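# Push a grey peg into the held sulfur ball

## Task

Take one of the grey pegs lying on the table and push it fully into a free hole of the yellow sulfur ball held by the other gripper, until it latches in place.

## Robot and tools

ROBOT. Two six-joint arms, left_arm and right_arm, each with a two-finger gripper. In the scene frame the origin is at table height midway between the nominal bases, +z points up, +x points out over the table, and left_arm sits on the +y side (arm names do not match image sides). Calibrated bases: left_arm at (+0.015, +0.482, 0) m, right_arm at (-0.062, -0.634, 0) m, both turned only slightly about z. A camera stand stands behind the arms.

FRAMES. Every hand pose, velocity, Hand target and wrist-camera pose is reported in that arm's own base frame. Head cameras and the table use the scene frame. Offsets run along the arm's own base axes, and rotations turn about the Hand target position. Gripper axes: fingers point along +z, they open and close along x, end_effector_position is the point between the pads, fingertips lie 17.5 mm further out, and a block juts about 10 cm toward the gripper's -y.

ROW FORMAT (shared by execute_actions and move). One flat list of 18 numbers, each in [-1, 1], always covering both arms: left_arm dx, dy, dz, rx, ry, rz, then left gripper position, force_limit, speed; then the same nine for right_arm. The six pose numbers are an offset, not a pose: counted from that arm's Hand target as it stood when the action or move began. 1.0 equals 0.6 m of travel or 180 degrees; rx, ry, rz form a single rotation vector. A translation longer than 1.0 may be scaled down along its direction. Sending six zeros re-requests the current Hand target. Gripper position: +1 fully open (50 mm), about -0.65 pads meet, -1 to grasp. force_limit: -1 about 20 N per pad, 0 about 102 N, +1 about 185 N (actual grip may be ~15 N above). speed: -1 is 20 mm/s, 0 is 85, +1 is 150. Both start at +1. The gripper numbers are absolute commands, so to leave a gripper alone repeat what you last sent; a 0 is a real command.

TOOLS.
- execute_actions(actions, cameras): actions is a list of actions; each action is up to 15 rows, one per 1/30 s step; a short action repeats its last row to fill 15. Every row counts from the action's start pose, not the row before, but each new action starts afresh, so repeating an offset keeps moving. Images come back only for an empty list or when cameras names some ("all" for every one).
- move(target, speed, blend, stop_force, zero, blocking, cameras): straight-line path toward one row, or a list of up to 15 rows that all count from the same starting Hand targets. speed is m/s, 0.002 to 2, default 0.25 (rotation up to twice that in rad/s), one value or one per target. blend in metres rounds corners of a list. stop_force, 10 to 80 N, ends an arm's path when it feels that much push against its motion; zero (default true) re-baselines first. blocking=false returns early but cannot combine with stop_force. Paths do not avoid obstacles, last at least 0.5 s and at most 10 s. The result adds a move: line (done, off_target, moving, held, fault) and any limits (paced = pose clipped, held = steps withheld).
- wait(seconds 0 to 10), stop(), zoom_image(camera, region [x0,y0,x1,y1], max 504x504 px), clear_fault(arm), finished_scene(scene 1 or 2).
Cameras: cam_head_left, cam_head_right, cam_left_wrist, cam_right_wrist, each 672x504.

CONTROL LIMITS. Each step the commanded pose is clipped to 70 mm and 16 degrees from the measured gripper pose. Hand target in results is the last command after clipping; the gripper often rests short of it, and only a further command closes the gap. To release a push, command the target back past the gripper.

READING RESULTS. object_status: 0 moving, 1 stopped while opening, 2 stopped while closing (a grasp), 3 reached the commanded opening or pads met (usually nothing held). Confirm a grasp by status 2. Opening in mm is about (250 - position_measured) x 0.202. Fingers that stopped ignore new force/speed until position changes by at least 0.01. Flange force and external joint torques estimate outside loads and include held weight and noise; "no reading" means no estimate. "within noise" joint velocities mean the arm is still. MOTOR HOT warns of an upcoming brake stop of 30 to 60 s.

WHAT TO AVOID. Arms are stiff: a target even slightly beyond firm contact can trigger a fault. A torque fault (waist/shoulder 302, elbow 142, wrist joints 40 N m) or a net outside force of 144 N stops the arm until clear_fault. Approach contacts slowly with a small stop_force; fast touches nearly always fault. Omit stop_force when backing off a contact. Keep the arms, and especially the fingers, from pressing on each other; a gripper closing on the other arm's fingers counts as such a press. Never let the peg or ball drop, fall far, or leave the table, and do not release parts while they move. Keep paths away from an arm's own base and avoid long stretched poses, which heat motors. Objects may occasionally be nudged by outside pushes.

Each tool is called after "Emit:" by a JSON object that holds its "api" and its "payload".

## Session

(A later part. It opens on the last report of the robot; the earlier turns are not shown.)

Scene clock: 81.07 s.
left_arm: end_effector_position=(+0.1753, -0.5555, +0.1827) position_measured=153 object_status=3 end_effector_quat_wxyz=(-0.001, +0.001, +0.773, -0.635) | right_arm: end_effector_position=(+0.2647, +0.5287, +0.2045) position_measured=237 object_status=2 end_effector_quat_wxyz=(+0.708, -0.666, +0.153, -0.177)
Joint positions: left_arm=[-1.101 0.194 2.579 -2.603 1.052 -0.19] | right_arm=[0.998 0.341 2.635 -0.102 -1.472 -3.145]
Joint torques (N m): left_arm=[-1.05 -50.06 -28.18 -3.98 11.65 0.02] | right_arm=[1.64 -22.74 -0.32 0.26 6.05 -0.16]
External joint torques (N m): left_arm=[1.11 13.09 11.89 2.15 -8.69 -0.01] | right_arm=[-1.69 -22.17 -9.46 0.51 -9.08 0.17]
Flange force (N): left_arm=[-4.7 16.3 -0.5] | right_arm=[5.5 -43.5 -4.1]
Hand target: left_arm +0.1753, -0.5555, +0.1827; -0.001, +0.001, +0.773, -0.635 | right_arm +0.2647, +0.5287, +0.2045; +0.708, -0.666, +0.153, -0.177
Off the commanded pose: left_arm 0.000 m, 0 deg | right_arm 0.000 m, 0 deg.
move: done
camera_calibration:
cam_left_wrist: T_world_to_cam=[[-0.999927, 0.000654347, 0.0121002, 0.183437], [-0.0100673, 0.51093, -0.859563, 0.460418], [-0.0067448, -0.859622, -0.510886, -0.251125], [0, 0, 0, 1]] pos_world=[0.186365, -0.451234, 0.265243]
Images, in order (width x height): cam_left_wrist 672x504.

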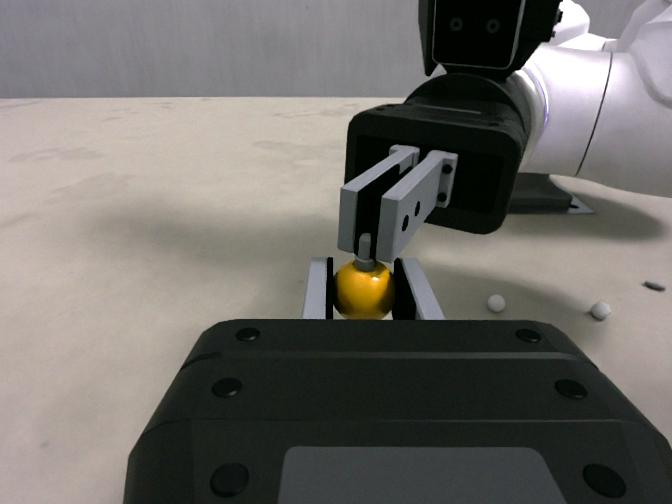

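Emit:
{"api": "move", "payload": {"target": [0,0,0,0,0,0,-0.192157,1,1,0,0,-0.0012,0,0,0,-1,0,-0.8], "speed": 0.002, "stop_force": 70, "zero": false, "cameras": ["cam_left_wrist"]}}

Emit:
{"api": "zoom_image", "payload": {"camera": "cam_left_wrist", "region": [335, 200, 395, 290]}}

Scene clock: 82.80 s.
left_arm: end_effector_position=(+0.1753, -0.5555, +0.1826) position_measured=153 object_status=3 end_effector_quat_wxyz=(-0.001, +0.001, +0.773, -0.635) | right_arm: end_effector_position=(+0.2647, +0.5288, +0.2038) position_measured=237 object_status=2 end_effector_quat_wxyz=(+0.708, -0.666, +0.153, -0.177)
Joint positions: left_arm=[-1.101 0.194 2.579 -2.603 1.052 -0.19] | right_arm=[0.998 0.343 2.635 -0.102 -1.474 -3.145]
Joint torques (N m): left_arm=[0.07 -56.49 -32.12 -4.75 15.1 0.02] | right_arm=[1.25 -15.63 6.47 0.42 9.88 -0.12]
External joint torques (N m): left_arm=[-0.08 19.71 15.9 2.93 -12.15 -0.01] | right_arm=[-1.27 -29.47 -16.16 0.34 -12.91 0.12]
Flange force (N): left_arm=[-3.2 25.5 4.7] | right_arm=[5.0 -55.2 0.1]
Hand target: left_arm +0.1753, -0.5555, +0.1827; -0.001, +0.001, +0.773, -0.635 | right_arm +0.2647, +0.5287, +0.2038; +0.708, -0.666, +0.153, -0.177
Off the commanded pose: left_arm 0.000 m, 0 deg | right_arm 0.000 m, 0 deg.
move: done
camera_calibration:
cam_left_wrist: T_world_to_cam=[[-0.999927, 0.000653601, 0.0121002, 0.183437], [-0.0100671, 0.511004, -0.85952, 0.46044], [-0.00674501, -0.859578, -0.510959, -0.251085], [0, 0, 0, 1]] pos_world=[0.186365, -0.451234, 0.265243]
Images, in order (width x height): cam_left_wrist 672x504.

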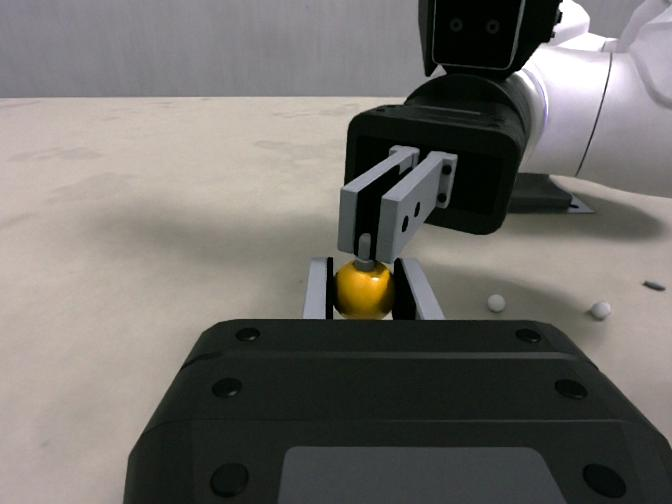

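Scaled by 5.600 from the camera's 672x504 image, which has a finer 960x720 frame.

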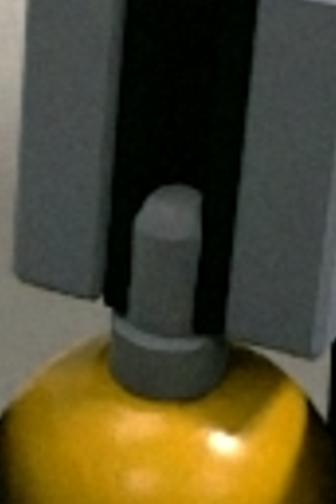

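Emit:
{"api": "move", "payload": {"target": [0,0,0,0,0,0,-0.192157,1,1,0,0,-0.0025,0,0,0,-1,0,-0.8], "speed": 0.002, "stop_force": 65, "zero": false, "cameras": ["cam_left_wrist"]}}

Emit:
{"api": "zoom_image", "payload": {"camera": "cam_left_wrist", "region": [335, 200, 395, 290]}}

Scene clock: 84.57 s.
left_arm: end_effector_position=(+0.1753, -0.5555, +0.1826) position_measured=153 object_status=3 end_effector_quat_wxyz=(-0.001, +0.001, +0.773, -0.635) | right_arm: end_effector_position=(+0.2647, +0.5288, +0.2024) position_measured=237 object_status=2 end_effector_quat_wxyz=(+0.708, -0.666, +0.153, -0.177)
Joint positions: left_arm=[-1.101 0.194 2.579 -2.603 1.052 -0.19] | right_arm=[0.998 0.348 2.635 -0.102 -1.479 -3.146]
Joint torques (N m): left_arm=[-1.28 -71.06 -42.29 -5.17 22.95 0.1] | right_arm=[-0.87 0.1 15.93 1.18 17.98 -0.1]
External joint torques (N m): left_arm=[1.32 34.38 25.98 3.34 -20 -0.1] | right_arm=[0.89 -45.69 -25.42 -0.45 -21.02 0.1]
Flange force (N): left_arm=[-6.1 48.1 11.1] | right_arm=[1.4 -82.4 0.5]
Hand target: left_arm +0.1753, -0.5555, +0.1827; -0.001, +0.001, +0.773, -0.635 | right_arm +0.2647, +0.5288, +0.2024; +0.708, -0.666, +0.153, -0.177
Off the commanded pose: left_arm 0.000 m, 0 deg | right_arm 0.000 m, 0 deg.
move: contact (right_arm)
camera_calibration:
cam_left_wrist: T_world_to_cam=[[-0.999927, 0.000653601, 0.0121002, 0.183437], [-0.0100671, 0.511004, -0.85952, 0.46044], [-0.00674501, -0.859578, -0.510959, -0.251085], [0, 0, 0, 1]] pos_world=[0.186365, -0.451234, 0.265243]
Images, in order (width x height): cam_left_wrist 672x504.

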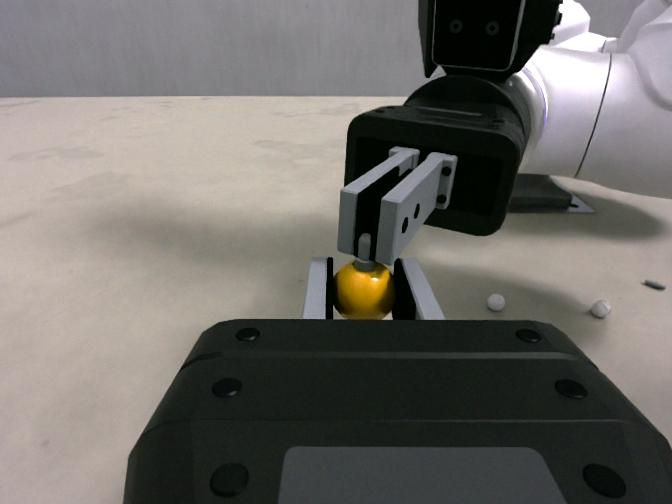

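Scaled by 5.600 from the camera's 672x504 image, which has a finer 960x720 frame.

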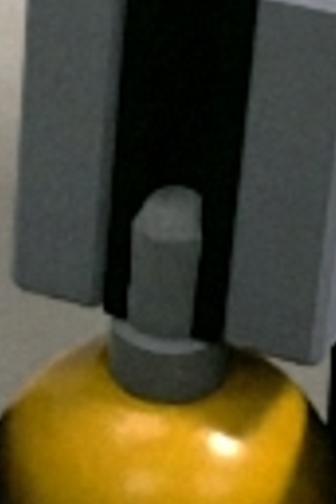

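Emit:
{"api": "move", "payload": {"target": [0,0,0,0,0,0,-0.192157,1,1,0,0,0.0067,0,0,0,-1,0,-0.8], "speed": 0.004, "cameras": ["cam_left_wrist"]}}

Emit:
{"api": "zoom_image", "payload": {"camera": "cam_left_wrist", "region": [335, 200, 395, 290]}}

Scene clock: 86.37 s.
left_arm: end_effector_position=(+0.1753, -0.5555, +0.1829) position_measured=153 object_status=3 end_effector_quat_wxyz=(-0.001, +0.001, +0.773, -0.635) | right_arm: end_effector_position=(+0.2647, +0.5288, +0.2064) position_measured=237 object_status=2 end_effector_quat_wxyz=(+0.708, -0.666, +0.153, -0.177)
Joint positions: left_arm=[-1.101 0.194 2.579 -2.603 1.052 -0.19] | right_arm=[0.998 0.335 2.635 -0.102 -1.465 -3.144]
Joint torques (N m): left_arm=[-0.3 -31.25 -13.43 -2.67 1.52 0.05] | right_arm=[2.13 -44.73 -12.67 0.19 -4.52 -0.08]
External joint torques (N m): left_arm=[0.27 -5.48 -2.86 0.84 1.44 -0.05] | right_arm=[-2.24 0.14 2.54 0.62 1.49 0.08]
Flange force (N): left_arm=[-3.2 -12.7 -6.0] | right_arm=[5.5 -4.3 -2.9]
Hand target: left_arm +0.1753, -0.5555, +0.1827; -0.001, +0.001, +0.773, -0.635 | right_arm +0.2647, +0.5288, +0.2065; +0.708, -0.666, +0.153, -0.177
Off the commanded pose: left_arm 0.000 m, 0 deg | right_arm 0.000 m, 0 deg.
move: done
camera_calibration:
cam_left_wrist: T_world_to_cam=[[-0.999928, 0.000625952, 0.0119631, 0.183559], [-0.00996728, 0.510502, -0.859819, 0.460499], [-0.0066454, -0.859876, -0.510459, -0.251354], [0, 0, 0, 1]] pos_world=[0.186465, -0.451334, 0.265443]
Images, in order (width x height): cam_left_wrist 672x504.

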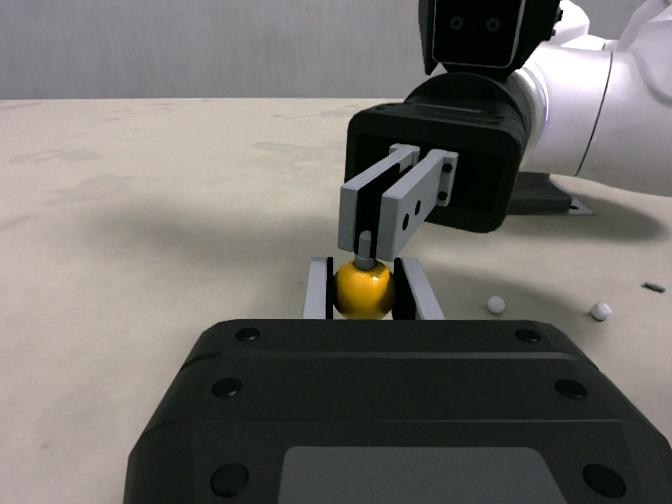

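Scaled by 5.600 from the camera's 672x504 image, which has a finer 960x720 frame.

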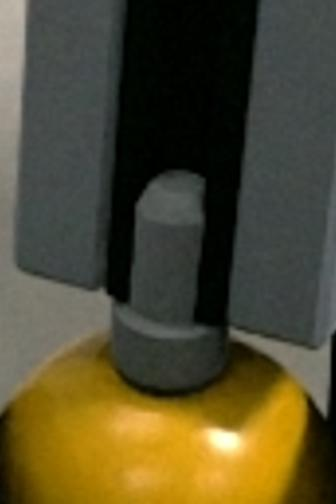

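Emit:
{"api": "move", "payload": {"target": [0,0,0,0,0,0,-0.192157,1,1,0,0,-0.0025,0,0,0,-0.98,0.9,-0.8], "speed": 0.004}}

Emit:
{"api": "move", "payload": {"target": [0,0,0,0,0,0,-0.192157,1,1,0,0,-0.0075,0,0,0,-0.98,0.9,-0.8], "speed": 0.002, "stop_force": 78, "zero": false, "cameras": ["cam_left_wrist"]}}

Emit:
{"api": "zoom_image", "payload": {"camera": "cam_left_wrist", "region": [335, 200, 395, 290]}}

Scene clock: 88.37 s.
left_arm: end_effector_position=(+0.1753, -0.5554, +0.1826) position_measured=153 object_status=3 end_effector_quat_wxyz=(-0.001, +0.001, +0.773, -0.635) | right_arm: end_effector_position=(+0.2647, +0.5288, +0.2050) position_measured=243 object_status=2 end_effector_quat_wxyz=(+0.708, -0.666, +0.153, -0.177)
Joint positions: left_arm=[-1.101 0.194 2.579 -2.603 1.052 -0.19] | right_arm=[0.998 0.34 2.635 -0.102 -1.47 -3.145]
Joint torques (N m): left_arm=[-0.54 -39.22 -19.36 -3.13 5.84 0.07] | right_arm=[1.66 -33.75 -7.55 0.29 -0.07 -0.04]
External joint torques (N m): left_arm=[0.51 2.52 3.19 1.31 -2.9 -0.07] | right_arm=[-1.76 -11.08 -2.3 0.49 -2.95 0.04]
Flange force (N): left_arm=[-3.5 -0.4 -3.0] | right_arm=[5.0 -26.8 -4.4]
Hand target: left_arm +0.1753, -0.5555, +0.1827; -0.001, +0.001, +0.773, -0.635 | right_arm +0.2647, +0.5288, +0.2050; +0.708, -0.666, +0.153, -0.177
Off the commanded pose: left_arm 0.000 m, 0 deg | right_arm 0.000 m, 0 deg.
move: done

Scene clock: 90.60 s.
left_arm: end_effector_position=(+0.1753, -0.5554, +0.1826) position_measured=153 object_status=3 end_effector_quat_wxyz=(-0.001, +0.001, +0.773, -0.634) | right_arm: end_effector_position=(+0.2647, +0.5288, +0.2018) position_measured=243 object_status=2 end_effector_quat_wxyz=(+0.708, -0.666, +0.153, -0.177)
Joint positions: left_arm=[-1.101 0.194 2.579 -2.603 1.052 -0.19] | right_arm=[0.998 0.35 2.635 -0.102 -1.482 -3.146]
Joint torques (N m): left_arm=[-3.04 -79.15 -48.07 -5.21 27.46 0.09] | right_arm=[-1.99 8.54 20.25 1.67 22.4 -0.16]
External joint torques (N m): left_arm=[3.05 42.52 31.83 3.38 -24.52 -0.09] | right_arm=[2.07 -54.29 -29.53 -0.96 -25.43 0.16]
Flange force (N): left_arm=[-9.3 60.8 13.3] | right_arm=[-0.2 -96.4 -0.8]
Hand target: left_arm +0.1753, -0.5555, +0.1827; -0.001, +0.001, +0.773, -0.635 | right_arm +0.2647, +0.5288, +0.2017; +0.708, -0.666, +0.153, -0.177 (not the last commanded pose)
Off the commanded pose: left_arm 0.000 m, 0 deg | right_arm 0.001 m, 0 deg.
move: contact (right_arm)
camera_calibration:
cam_left_wrist: T_world_to_cam=[[-0.999927, 0.000651746, 0.0121003, 0.183437], [-0.0100672, 0.511121, -0.85945, 0.460389], [-0.00674487, -0.859508, -0.511077, -0.251073], [0, 0, 0, 1]] pos_world=[0.186365, -0.451234, 0.265143]
Images, in order (width x height): cam_left_wrist 672x504.

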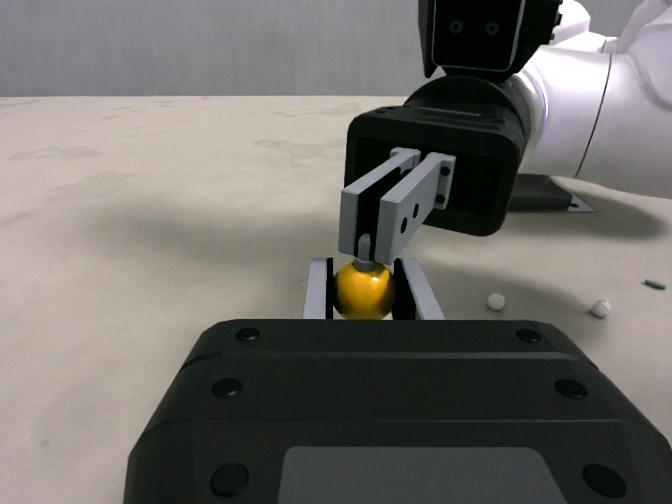

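Scaled by 5.600 from the camera's 672x504 image, which has a finer 960x720 frame.

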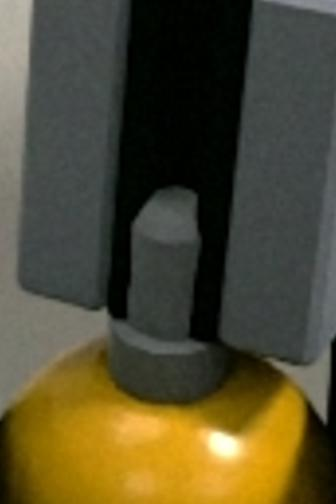

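Emit:
{"api": "move", "payload": {"target": [0,0,0,0,0,0,-0.192157,1,1,0,0,0.0067,0,0,0,-0.98,0.9,-0.8], "speed": 0.004, "cameras": ["cam_left_wrist"]}}

Emit:
{"api": "zoom_image", "payload": {"camera": "cam_left_wrist", "region": [335, 200, 395, 290]}}

Scene clock: 92.23 s.
left_arm: end_effector_position=(+0.1753, -0.5555, +0.1829) position_measured=153 object_status=3 end_effector_quat_wxyz=(-0.001, +0.001, +0.773, -0.635) | right_arm: end_effector_position=(+0.2647, +0.5288, +0.2056) position_measured=243 object_status=2 end_effector_quat_wxyz=(+0.708, -0.666, +0.153, -0.177)
Joint positions: left_arm=[-1.101 0.194 2.579 -2.603 1.052 -0.19] | right_arm=[0.998 0.337 2.635 -0.102 -1.468 -3.144]
Joint torques (N m): left_arm=[0.2 -29.91 -13.12 -2.78 0.9 0.07] | right_arm=[3.36 -43.1 -13.45 -0.2 -5.15 -0.02]
External joint torques (N m): left_arm=[-0.19 -6.78 -3.18 0.95 2.04 -0.07] | right_arm=[-3.3 -1.6 3.51 0.98 2.13 0.03]
Flange force (N): left_arm=[-2.0 -14.8 -7.1] | right_arm=[7.9 -12.0 -4.6]
Hand target: left_arm +0.1753, -0.5555, +0.1827; -0.001, +0.001, +0.773, -0.635 | right_arm +0.2647, +0.5288, +0.2058; +0.708, -0.666, +0.153, -0.177
Off the commanded pose: left_arm 0.000 m, 0 deg | right_arm 0.000 m, 0 deg.
move: done
camera_calibration:
cam_left_wrist: T_world_to_cam=[[-0.999929, 0.000677616, 0.0118768, 0.183605], [-0.00986671, 0.510503, -0.859819, 0.460481], [-0.0066458, -0.859876, -0.51046, -0.251354], [0, 0, 0, 1]] pos_world=[0.186465, -0.451334, 0.265443]
Images, in order (width x height): cam_left_wrist 672x504.

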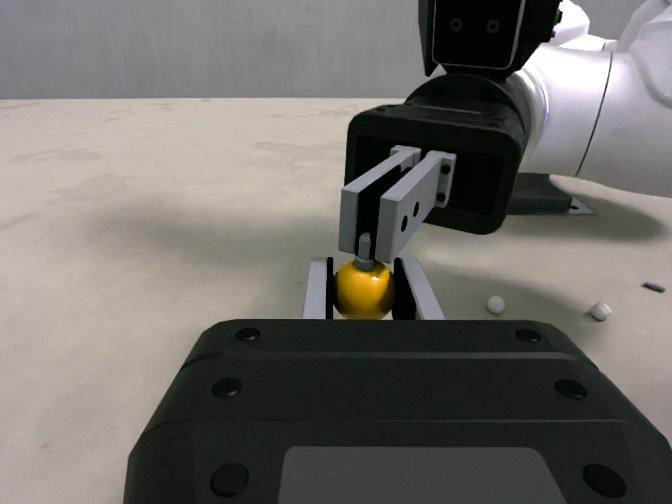

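Scaled by 5.600 from the camera's 672x504 image, which has a finer 960x720 frame.

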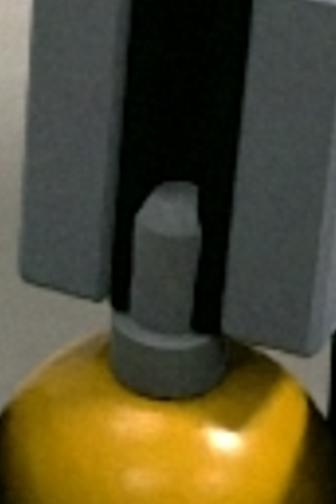

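Emit:
{"api": "move", "payload": {"target": [0,0,0,0,0,0,-0.192157,1,1,0,0,0.0015,0,0,0,-0.98,0.9,-0.8], "speed": 0.004, "cameras": ["cam_left_wrist"]}}

Emit:
{"api": "zoom_image", "payload": {"camera": "cam_left_wrist", "region": [335, 200, 395, 290]}}

Scene clock: 93.27 s.
left_arm: end_effector_position=(+0.1753, -0.5555, +0.1827) position_measured=153 object_status=3 end_effector_quat_wxyz=(-0.001, +0.001, +0.773, -0.635) | right_arm: end_effector_position=(+0.2647, +0.5288, +0.2067) position_measured=243 object_status=2 end_effector_quat_wxyz=(+0.708, -0.666, +0.153, -0.177)
Joint positions: left_arm=[-1.101 0.194 2.579 -2.603 1.052 -0.19] | right_arm=[0.998 0.334 2.635 -0.102 -1.465 -3.144]
Joint torques (N m): left_arm=[-0.92 -32.89 -14.05 -2.42 2.24 0.11] | right_arm=[1.02 -40.95 -11.88 0.5 -3.57 -0.1]
External joint torques (N m): left_arm=[0.9 -3.82 -2.27 0.58 0.71 -0.11] | right_arm=[-1.14 -3.59 1.83 0.31 0.55 0.1]
Flange force (N): left_arm=[-4.5 -9.9 -4.8] | right_arm=[3.1 -13.5 -4.1]
Hand target: left_arm +0.1753, -0.5555, +0.1827; -0.001, +0.001, +0.773, -0.635 | right_arm +0.2647, +0.5288, +0.2067; +0.708, -0.666, +0.153, -0.177
Off the commanded pose: left_arm 0.000 m, 0 deg | right_arm 0.000 m, 0 deg.
move: done
camera_calibration:
cam_left_wrist: T_world_to_cam=[[-0.999927, 0.000568659, 0.0120486, 0.183412], [-0.0100668, 0.510929, -0.859564, 0.460418], [-0.0066448, -0.859623, -0.510886, -0.251143], [0, 0, 0, 1]] pos_world=[0.186365, -0.451234, 0.265243]
Images, in order (width x height): cam_left_wrist 672x504.

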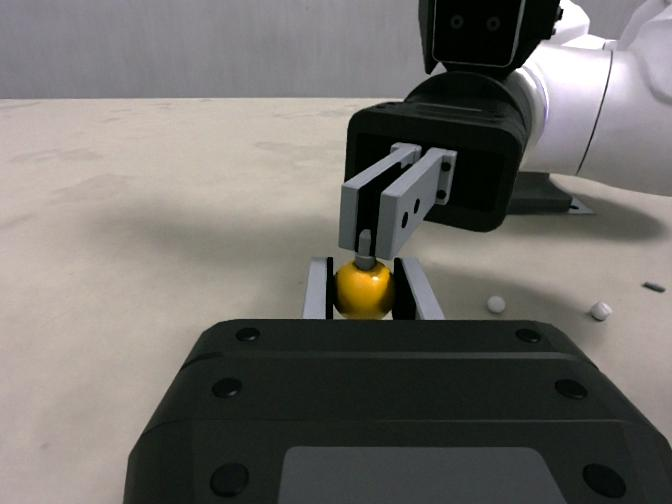

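Scaled by 5.600 from the camera's 672x504 image, which has a finer 960x720 frame.

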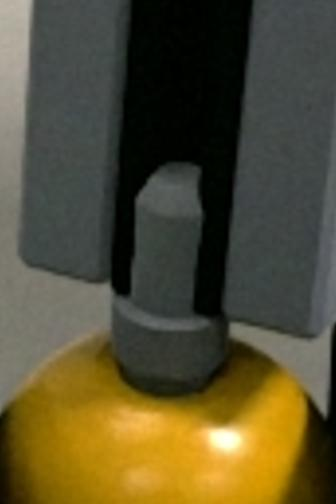

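Emit:
{"api": "zoom_image", "payload": {"camera": "cam_left_wrist", "region": [348, 225, 384, 275]}}

Emit:
{"api": "zoom_image", "payload": {"camera": "cam_left_wrist", "region": [325, 245, 405, 325]}}

Scaled by 10.080 from the camera's 672x504 image, which has a finer 960x720 frame.

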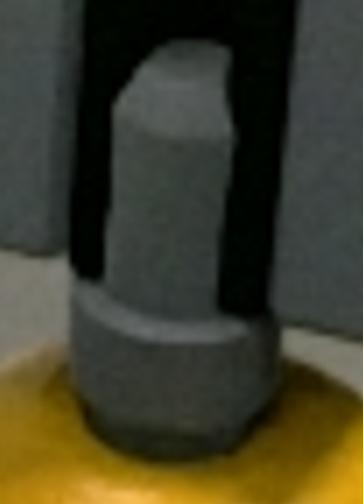

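Scaled by 6.300 from the camera's 672x504 image, which has a finer 960x720 frame.

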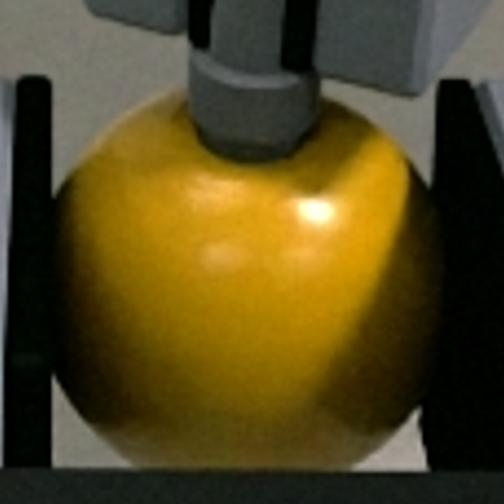

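Emit:
{"api": "move", "payload": {"target": [0,0,0,0,0,0,-0.192157,1,1,0,0,-0.0075,0,0,0,-0.98,0.9,-0.8], "speed": 0.003, "stop_force": 70, "zero": false}}

Emit:
{"api": "move", "payload": {"target": [0,0,0,0,0,0,-0.192157,1,1,0,0,0.0040,0,0,0,-0.98,0.9,-0.8], "speed": 0.004, "cameras": ["cam_left_wrist"]}}

Emit:
{"api": "zoom_image", "payload": {"camera": "cam_left_wrist", "region": [325, 245, 405, 325]}}

Scene clock: 99.20 s.
left_arm: end_effector_position=(+0.1753, -0.5554, +0.1826) position_measured=153 object_status=3 end_effector_quat_wxyz=(-0.001, +0.001, +0.773, -0.635) | right_arm: end_effector_position=(+0.2647, +0.5288, +0.2022) position_measured=243 object_status=2 end_effector_quat_wxyz=(+0.708, -0.666, +0.153, -0.177)
Joint positions: left_arm=[-1.101 0.194 2.579 -2.603 1.052 -0.19] | right_arm=[0.998 0.349 2.635 -0.102 -1.481 -3.146]
Joint torques (N m): left_arm=[-3.07 -73.09 -43.08 -4.62 24.16 0.1] | right_arm=[-1.8 1.6 16.09 1.88 19.04 -0.16]
External joint torques (N m): left_arm=[3.04 36.49 26.88 2.8 -21.22 -0.09] | right_arm=[1.96 -47.28 -25.32 -1.19 -22.06 0.16]
Flange force (N): left_arm=[-9.3 51.5 11.6] | right_arm=[0.5 -84.2 -1.5]
Hand target: left_arm +0.1753, -0.5555, +0.1827; -0.001, +0.001, +0.773, -0.635 | right_arm +0.2647, +0.5288, +0.2022; +0.708, -0.666, +0.153, -0.177
Off the commanded pose: left_arm 0.000 m, 0 deg | right_arm 0.000 m, 0 deg.
move: done

Scene clock: 100.03 s.
left_arm: end_effector_position=(+0.1753, -0.5555, +0.1829) position_measured=153 object_status=3 end_effector_quat_wxyz=(-0.001, +0.001, +0.773, -0.635) | right_arm: end_effector_position=(+0.2647, +0.5288, +0.2044) position_measured=243 object_status=2 end_effector_quat_wxyz=(+0.708, -0.666, +0.153, -0.177)
Joint positions: left_arm=[-1.101 0.194 2.579 -2.603 1.052 -0.19] | right_arm=[0.998 0.341 2.635 -0.102 -1.472 -3.145]
Joint torques (N m): left_arm=[-0.06 -45.16 -23.93 -3.85 9 0.04] | right_arm=[1.81 -27.59 -2.41 0.11 3.28 -0.12]
External joint torques (N m): left_arm=[0.06 8.41 7.74 2.03 -6.05 -0.04] | right_arm=[-1.92 -17.42 -7.34 0.66 -6.31 0.12]
Flange force (N): left_arm=[-3.1 8.5 -0.5] | right_arm=[5.4 -36.9 -2.3]
Hand target: left_arm +0.1753, -0.5555, +0.1827; -0.001, +0.001, +0.773, -0.635 | right_arm +0.2647, +0.5288, +0.2046; +0.708, -0.666, +0.153, -0.177
Off the commanded pose: left_arm 0.000 m, 0 deg | right_arm 0.000 m, 0 deg.
move: done
camera_calibration:
cam_left_wrist: T_world_to_cam=[[-0.999929, 0.000763399, 0.0119282, 0.183631], [-0.0098671, 0.510504, -0.859819, 0.460395], [-0.00674579, -0.859875, -0.51046, -0.251386], [0, 0, 0, 1]] pos_world=[0.186465, -0.451334, 0.265343]
Images, in order (width x height): cam_left_wrist 672x504.

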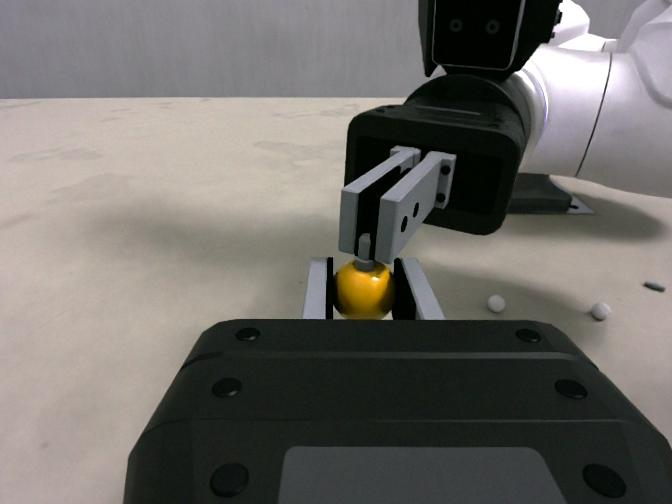

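Scaled by 6.300 from the camera's 672x504 image, which has a finer 960x720 frame.

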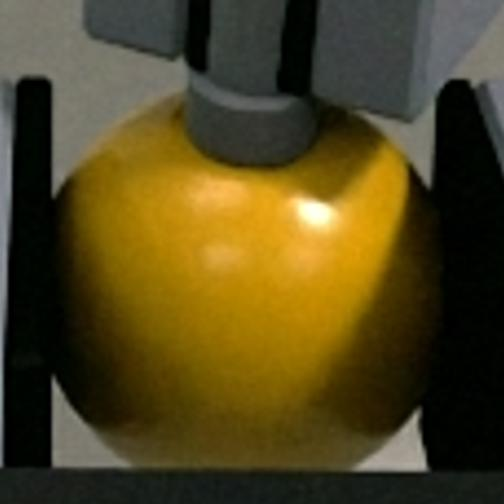

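Emit:
{"api": "move", "payload": {"target": [0,0,0,0,0,0,-0.192157,1,1,0,0,0.0013,0,0,0,-0.98,0.9,-0.8], "speed": 0.004}}

Emit:
{"api": "move", "payload": {"target": [0,0,0,0,0,0,-0.192157,1,1,0,0,0,0,0,0,-0.2,0.9,-0.9], "speed": 0.01, "cameras": ["cam_left_wrist"]}}

Emit:
{"api": "zoom_image", "payload": {"camera": "cam_left_wrist", "region": [325, 215, 405, 325]}}

Scene clock: 101.07 s.
left_arm: end_effector_position=(+0.1753, -0.5555, +0.1828) position_measured=153 object_status=3 end_effector_quat_wxyz=(-0.001, +0.001, +0.773, -0.635) | right_arm: end_effector_position=(+0.2647, +0.5288, +0.2053) position_measured=243 object_status=2 end_effector_quat_wxyz=(+0.708, -0.666, +0.153, -0.177)
Joint positions: left_arm=[-1.101 0.194 2.579 -2.603 1.052 -0.19] | right_arm=[0.998 0.339 2.635 -0.102 -1.469 -3.145]
Joint torques (N m): left_arm=[0.56 -32.7 -14.59 -2.95 2.25 0.07] | right_arm=[2.79 -41.43 -11.28 -0.05 -3.64 -0.05]
External joint torques (N m): left_arm=[-0.63 -3.92 -1.58 1.13 0.69 -0.07] | right_arm=[-2.85 -3.39 1.42 0.82 0.61 0.05]
Flange force (N): left_arm=[-1.2 -10.4 -4.6] | right_arm=[7.0 -13.1 -3.5]
Hand target: left_arm +0.1753, -0.5555, +0.1827; -0.001, +0.001, +0.773, -0.635 | right_arm +0.2647, +0.5288, +0.2053; +0.708, -0.666, +0.153, -0.177
Off the commanded pose: left_arm 0.000 m, 0 deg | right_arm 0.000 m, 0 deg.
move: done

Scene clock: 101.77 s.
left_arm: end_effector_position=(+0.1753, -0.5555, +0.1827) position_measured=153 object_status=3 end_effector_quat_wxyz=(-0.001, +0.001, +0.773, -0.635) | right_arm: end_effector_position=(+0.2647, +0.5288, +0.2054) position_measured=182 object_status=3 end_effector_quat_wxyz=(+0.708, -0.666, +0.153, -0.177)
Joint positions: left_arm=[-1.101 0.194 2.579 -2.603 1.052 -0.19] | right_arm=[0.998 0.339 2.635 -0.102 -1.469 -3.145]
Joint torques (N m): left_arm=[-2.03 -34.08 -14.43 -2.17 3.12 0.1] | right_arm=[0.49 -39.47 -10.96 1 -2.89 -0.11]
External joint torques (N m): left_arm=[2.01 -2.54 -1.97 0.32 -0.17 -0.1] | right_arm=[-0.33 -5.83 1.08 -0.24 -0.15 0.12]
Flange force (N): left_arm=[-7.0 -8.4 -4.4] | right_arm=[2.4 -18.7 -4.4]
Hand target: left_arm +0.1753, -0.5555, +0.1827; -0.001, +0.001, +0.773, -0.635 | right_arm +0.2647, +0.5288, +0.2053; +0.708, -0.666, +0.153, -0.177
Off the commanded pose: left_arm 0.000 m, 0 deg | right_arm 0.000 m, 0 deg.
move: done
camera_calibration:
cam_left_wrist: T_world_to_cam=[[-0.999927, 0.000569699, 0.0120486, 0.183413], [-0.0100666, 0.510885, -0.85959, 0.460405], [-0.00664516, -0.859649, -0.510842, -0.251167], [0, 0, 0, 1]] pos_world=[0.186365, -0.451234, 0.265243]
Images, in order (width x height): cam_left_wrist 672x504.

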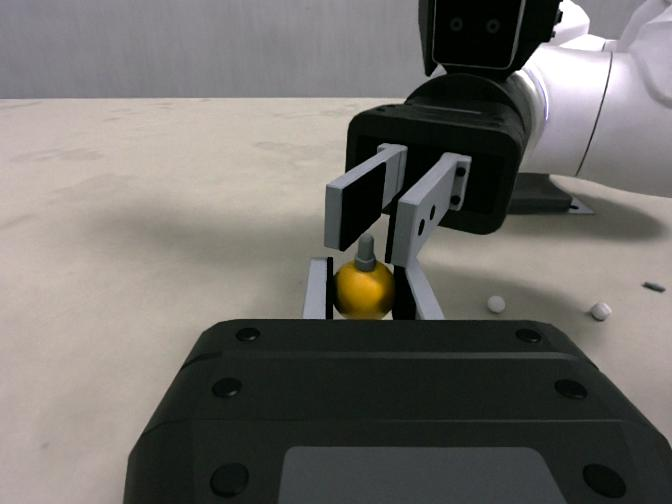

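Scaled by 4.582 from the camera's 672x504 image, which has a finer 960x720 frame.

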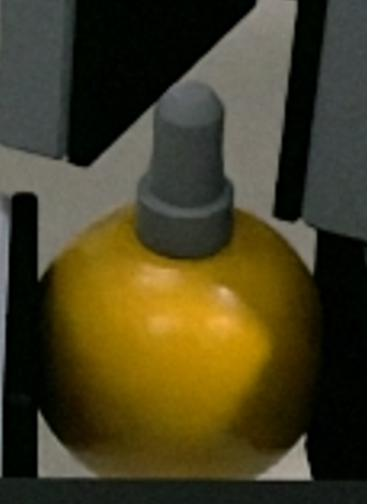

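Emit:
{"api": "move", "payload": {"target": [[0,0,0,0,0,0,-0.192157,1,1,-0.064,-0.1265,-0.009,0,0,0,-0.2,0.9,-0.9],[0,0,0,0,0,0,-0.192157,1,1,-0.064,-0.1265,-0.035,-0.0156,0.0151,0,-0.2,0.9,-0.9]], "speed": 0.08, "blend": 0.005, "cameras": ["cam_left_wrist","cam_right_wrist","cam_head_left","cam_head_right"]}}

Emit:
{"api": "zoom_image", "payload": {"camera": "cam_left_wrist", "region": [325, 215, 405, 325]}}

Emit:
{"api": "zoom_image", "payload": {"camera": "cam_right_wrist", "region": [315, 160, 395, 270]}}

Emit:
{"api": "zoom_image", "payload": {"camera": "cam_head_left", "region": [270, 466, 310, 496]}}

Scene clock: 104.60 s.
left_arm: end_effector_position=(+0.1753, -0.5555, +0.1827) position_measured=153 object_status=3 end_effector_quat_wxyz=(-0.001, +0.001, +0.773, -0.635) | right_arm: end_effector_position=(+0.2263, +0.4528, +0.1843) position_measured=182 object_status=3 end_effector_quat_wxyz=(+0.688, -0.687, +0.165, -0.165)
Joint positions: left_arm=[-1.101 0.194 2.579 -2.603 1.052 -0.19] | right_arm=[0.958 0.312 2.789 -0.142 -1.531 -3.136]
Joint torques (N m): left_arm=[-1.47 -34.07 -14.45 -2.16 3.12 0.08] | right_arm=[0.3 -30.85 -4.75 0.42 -2.86 -0.17]
External joint torques (N m): left_arm=[1.45 -2.62 -1.9 0.33 -0.17 -0.08] | right_arm=[-0.34 -5.65 0.53 -0.22 -0.18 0.17]
Flange force (N): left_arm=[-5.4 -8.6 -3.8] | right_arm=[2.7 -25.5 -2.6]
Hand target: left_arm +0.1753, -0.5555, +0.1827; -0.001, +0.001, +0.773, -0.635 | right_arm +0.2263, +0.4529, +0.1843; +0.688, -0.687, +0.165, -0.165
Off the commanded pose: left_arm 0.000 m, 0 deg | right_arm 0.000 m, 0 deg.
move: done
camera_calibration:
cam_right_wrist: T_world_to_cam=[[0.887468, -0.460534, 0.0175653, 0.0150415], [-0.135503, -0.29717, -0.945161, 0.362057], [0.440498, 0.83642, -0.326133, -0.290525], [0, 0, 0, 1]] pos_world=[0.163687, 0.357521, 0.247188]

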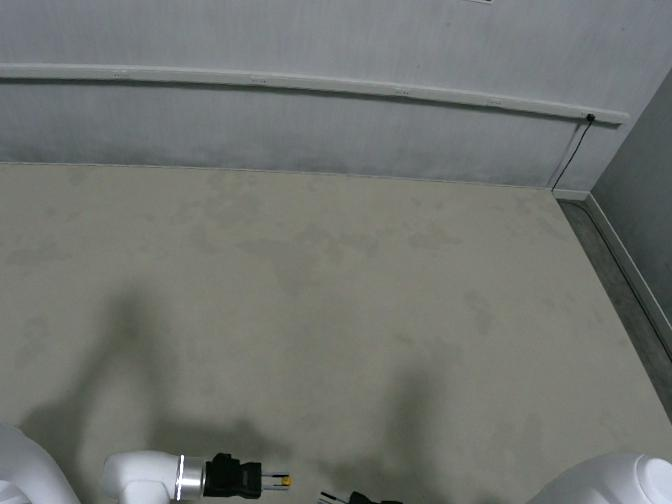

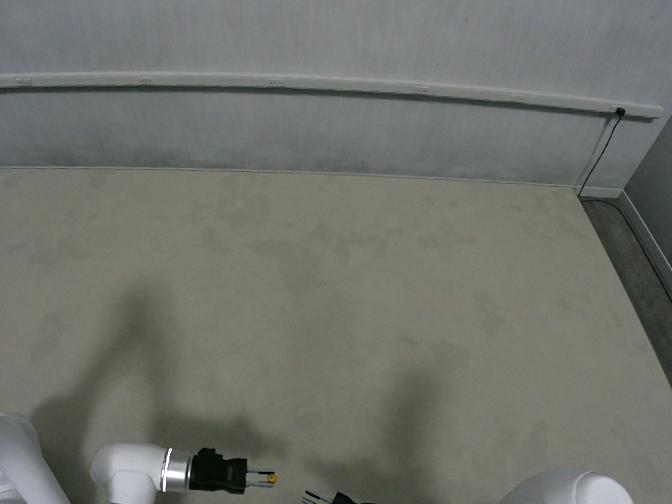

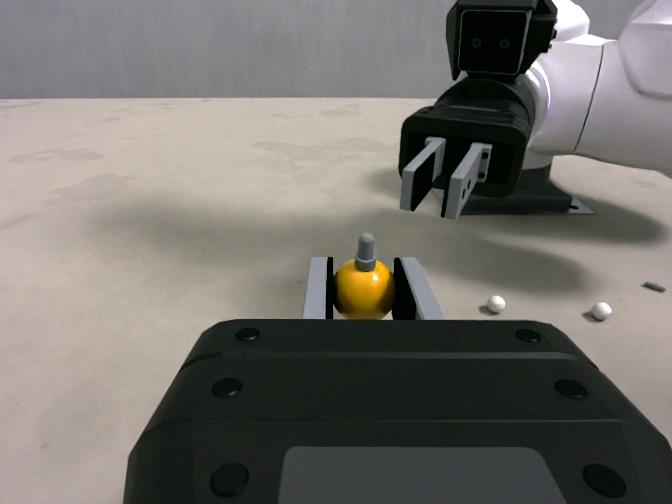

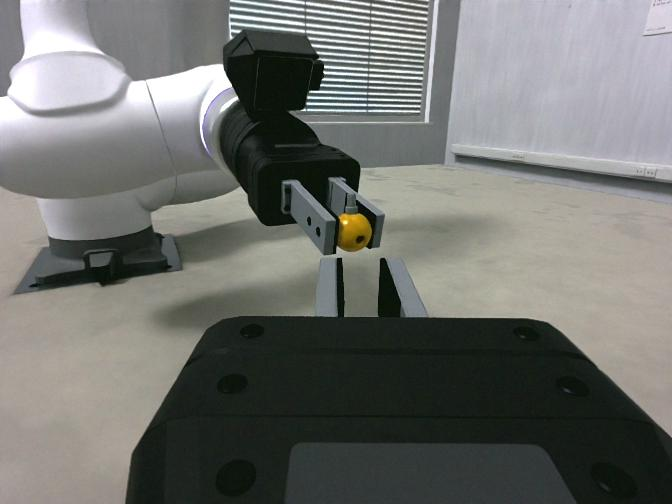

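Scaled by 4.582 from the camera's 672x504 image, which has a finer 960x720 frame.

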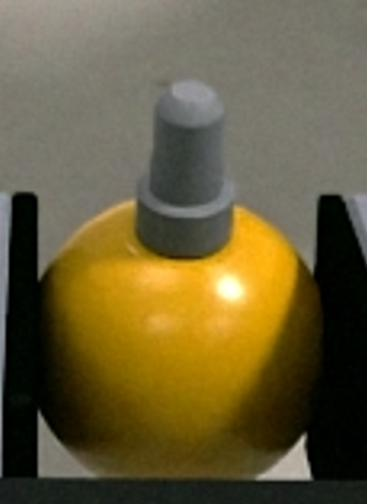

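Scaled by 4.582 from the camera's 672x504 image, which has a finer 960x720 frame.

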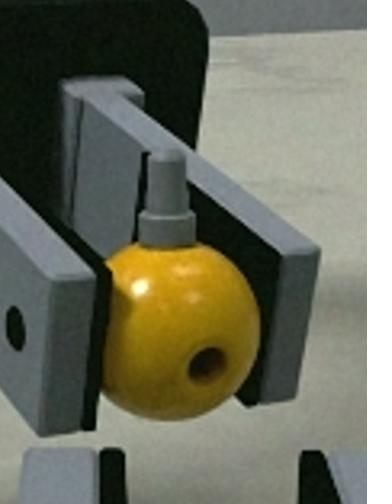

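Scaled by 12.600 from the camera's 672x504 image, which has a finer 960x720 frame.

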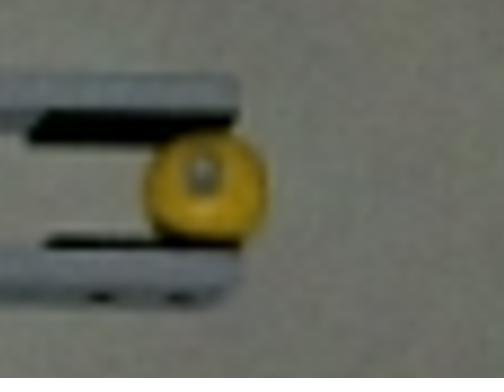

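Emit:
{"api": "move", "payload": {"target": [[0,0,0,0,0,0,-0.192157,1,1,0,0,0.093,0,0,0,-0.7,-0.5,-0.5],[0,0,0,0,0,0,-0.192157,1,1,0.0788,0.1338,0.0845,0,0,0,-0.7,-0.5,-0.5]], "speed": 0.1, "blend": 0.01, "cameras": ["cam_left_wrist","cam_head_left","cam_right_wrist"]}}

Emit:
{"api": "zoom_image", "payload": {"camera": "cam_left_wrist", "region": [315, 165, 435, 285]}}

Emit:
{"api": "zoom_image", "payload": {"camera": "cam_head_left", "region": [270, 466, 310, 496]}}

Scene clock: 107.87 s.
left_arm: end_effector_position=(+0.1753, -0.5555, +0.1827) position_measured=153 object_status=3 end_effector_quat_wxyz=(-0.001, +0.001, +0.773, -0.635) | right_arm: end_effector_position=(+0.2736, +0.5331, +0.2351) position_measured=251 object_status=3 end_effector_quat_wxyz=(+0.688, -0.687, +0.165, -0.165)
Joint positions: left_arm=[-1.101 0.194 2.579 -2.603 1.052 -0.19] | right_arm=[0.982 0.192 2.606 -0.124 -1.23 -3.1]
Joint torques (N m): left_arm=[-1.83 -34.31 -14.44 -2.16 3.11 0.08] | right_arm=[0.27 -32.64 -17.61 1.81 -2.85 -0.09]
External joint torques (N m): left_arm=[1.82 -2.29 -1.76 0.34 -0.17 -0.08] | right_arm=[-0.2 -4.98 0.47 -0.24 -0.19 0.09]
Flange force (N): left_arm=[-6.5 -7.6 -4.0] | right_arm=[1.6 -14.0 -6.5]
Hand target: left_arm +0.1753, -0.5555, +0.1827; -0.001, +0.001, +0.773, -0.635 | right_arm +0.2736, +0.5332, +0.2350; +0.688, -0.687, +0.165, -0.165
Off the commanded pose: left_arm 0.000 m, 0 deg | right_arm 0.000 m, 0 deg.
move: done
camera_calibration:
cam_right_wrist: T_world_to_cam=[[0.887494, -0.460483, 0.0175896, 0.00920869], [-0.135453, -0.297164, -0.94517, 0.440224], [0.440462, 0.83645, -0.326105, -0.36196], [0, 0, 0, 1]] pos_world=[0.210886, 0.43782, 0.297888]
Images, in order (width x height): cam_head_left 672x504, cam_left_wrist 672x504, cam_right_wrist 672x504.

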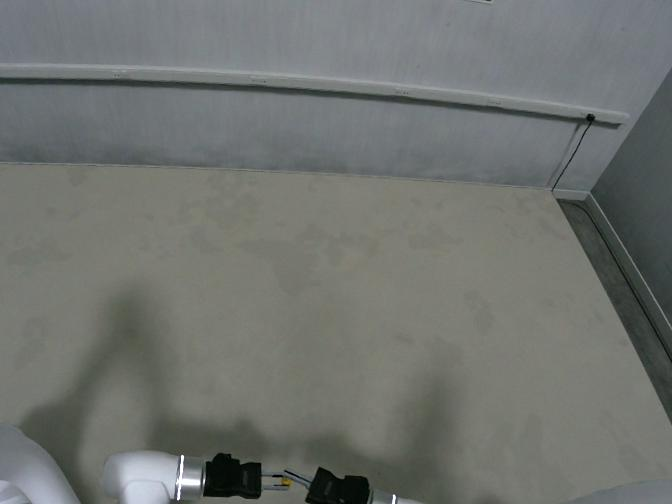

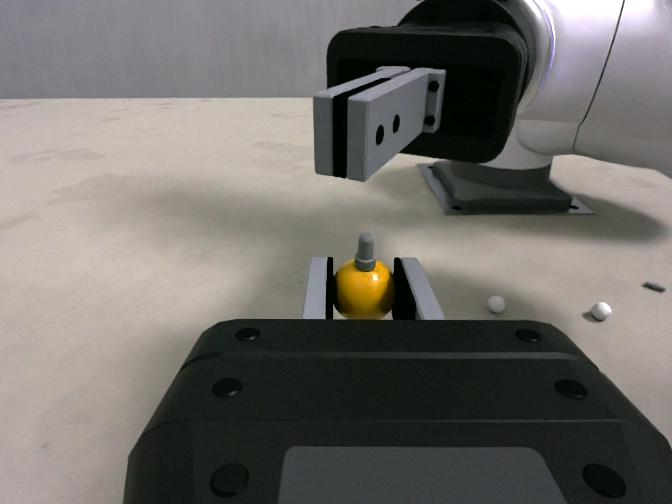

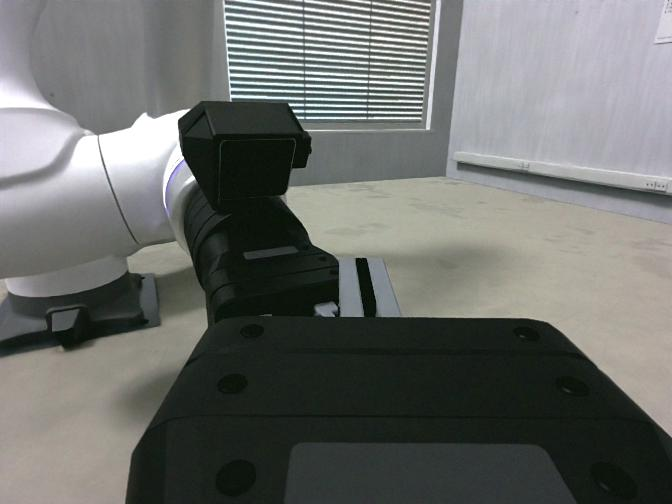

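Scaled by 4.200 from the camera's 672x504 image, which has a finer 960x720 frame.

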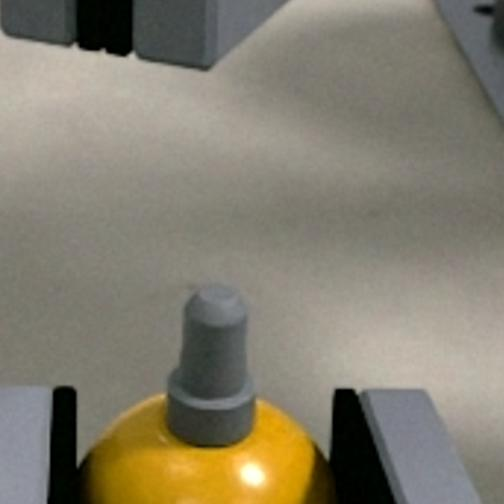

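Scaled by 12.600 from the camera's 672x504 image, which has a finer 960x720 frame.

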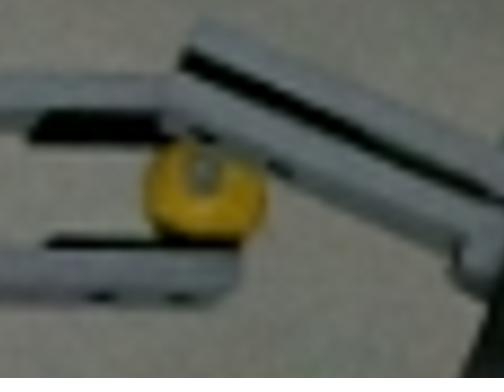

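Emit:
{"api": "move", "payload": {"target": [0,0,0,0,0,0,-0.192157,1,1,0,0,-0.0267,0,0,0,-0.7,-0.5,-0.5], "speed": 0.03, "cameras": ["cam_left_wrist"]}}

Emit:
{"api": "zoom_image", "payload": {"camera": "cam_left_wrist", "region": [315, 165, 435, 285]}}

Scene clock: 109.33 s.
left_arm: end_effector_position=(+0.1753, -0.5555, +0.1827) position_measured=153 object_status=3 end_effector_quat_wxyz=(-0.001, +0.001, +0.773, -0.635) | right_arm: end_effector_position=(+0.2736, +0.5332, +0.2191) position_measured=251 object_status=3 end_effector_quat_wxyz=(+0.688, -0.687, +0.165, -0.165)
Joint positions: left_arm=[-1.101 0.194 2.579 -2.603 1.052 -0.19] | right_arm=[0.982 0.24 2.612 -0.122 -1.285 -3.107]
Joint torques (N m): left_arm=[-1.57 -34.06 -14.52 -2.16 3.08 0.15] | right_arm=[0.04 -34.42 -15.87 1.5 -2.76 -0.15]
External joint torques (N m): left_arm=[1.62 -2.61 -1.72 0.33 -0.14 -0.15] | right_arm=[-0.12 -5.8 1.06 -0.17 -0.28 0.15]
Flange force (N): left_arm=[-5.8 -8.5 -4.3] | right_arm=[1.1 -16.5 -7.5]
Hand target: left_arm +0.1753, -0.5555, +0.1827; -0.001, +0.001, +0.773, -0.635 | right_arm +0.2736, +0.5332, +0.2190; +0.688, -0.687, +0.165, -0.165
Off the commanded pose: left_arm 0.000 m, 0 deg | right_arm 0.000 m, 0 deg.
move: done
Images, in order (width x height): cam_left_wrist 672x504.

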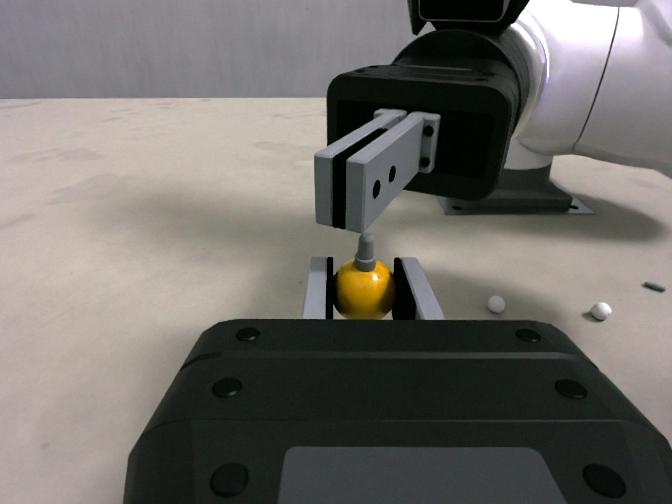

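Scaled by 4.200 from the camera's 672x504 image, which has a finer 960x720 frame.

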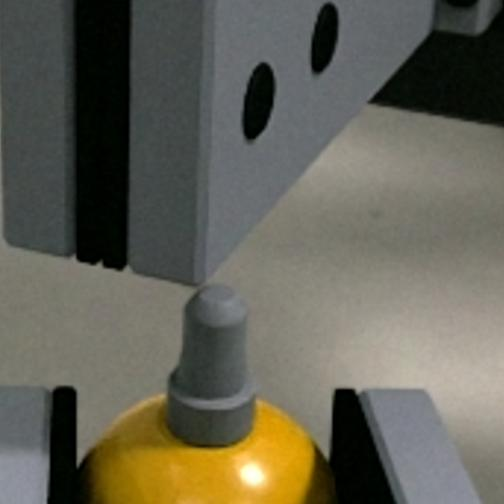

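Emit:
{"api": "move", "payload": {"target": [0,0,0,0,0,0,-0.192157,1,1,0,0,-0.0183,0,0,0,-0.7,-0.5,-0.5], "speed": 0.002, "stop_force": 60, "cameras": ["cam_left_wrist"]}}

Emit:
{"api": "zoom_image", "payload": {"camera": "cam_left_wrist", "region": [315, 205, 415, 325]}}

Scene clock: 114.23 s.
left_arm: end_effector_position=(+0.1753, -0.5554, +0.1826) position_measured=153 object_status=3 end_effector_quat_wxyz=(-0.001, +0.001, +0.773, -0.634) | right_arm: end_effector_position=(+0.2736, +0.5332, +0.2117) position_measured=251 object_status=3 end_effector_quat_wxyz=(+0.688, -0.687, +0.165, -0.165)
Joint positions: left_arm=[-1.101 0.194 2.579 -2.603 1.052 -0.19] | right_arm=[0.982 0.263 2.615 -0.121 -1.31 -3.11]
Joint torques (N m): left_arm=[-3.75 -69.57 -41.6 -4.17 22.54 0.21] | right_arm=[-1.72 2.65 11.44 1.72 16.74 -0.45]
External joint torques (N m): left_arm=[3.83 32.72 25.33 2.34 -19.59 -0.21] | right_arm=[1.58 -43.68 -25.39 -0.49 -19.78 0.45]
Flange force (N): left_arm=[-9.7 45.6 7.5] | right_arm=[-1.1 -76.7 -9.7]
Hand target: left_arm +0.1753, -0.5555, +0.1827; -0.001, +0.001, +0.773, -0.635 | right_arm +0.2736, +0.5332, +0.2117; +0.688, -0.687, +0.165, -0.165 (not the last commanded pose)
Off the commanded pose: left_arm 0.000 m, 0 deg | right_arm 0.004 m, 0 deg.
move: contact (right_arm)
camera_calibration:
cam_left_wrist: T_world_to_cam=[[-0.999927, 0.000650708, 0.0121008, 0.183437], [-0.0100676, 0.511195, -0.859406, 0.46041], [-0.00674508, -0.859464, -0.511151, -0.251034], [0, 0, 0, 1]] pos_world=[0.186365, -0.451234, 0.265143]
Images, in order (width x height): cam_left_wrist 672x504.

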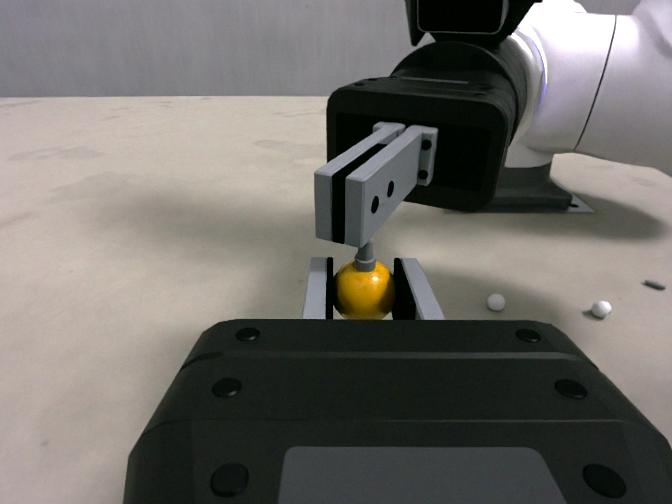

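Scaled by 4.200 from the camera's 672x504 image, which has a finer 960x720 frame.

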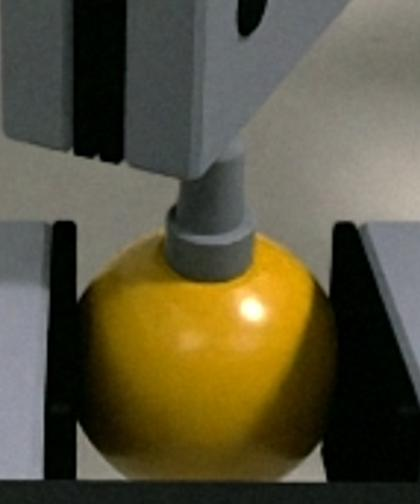

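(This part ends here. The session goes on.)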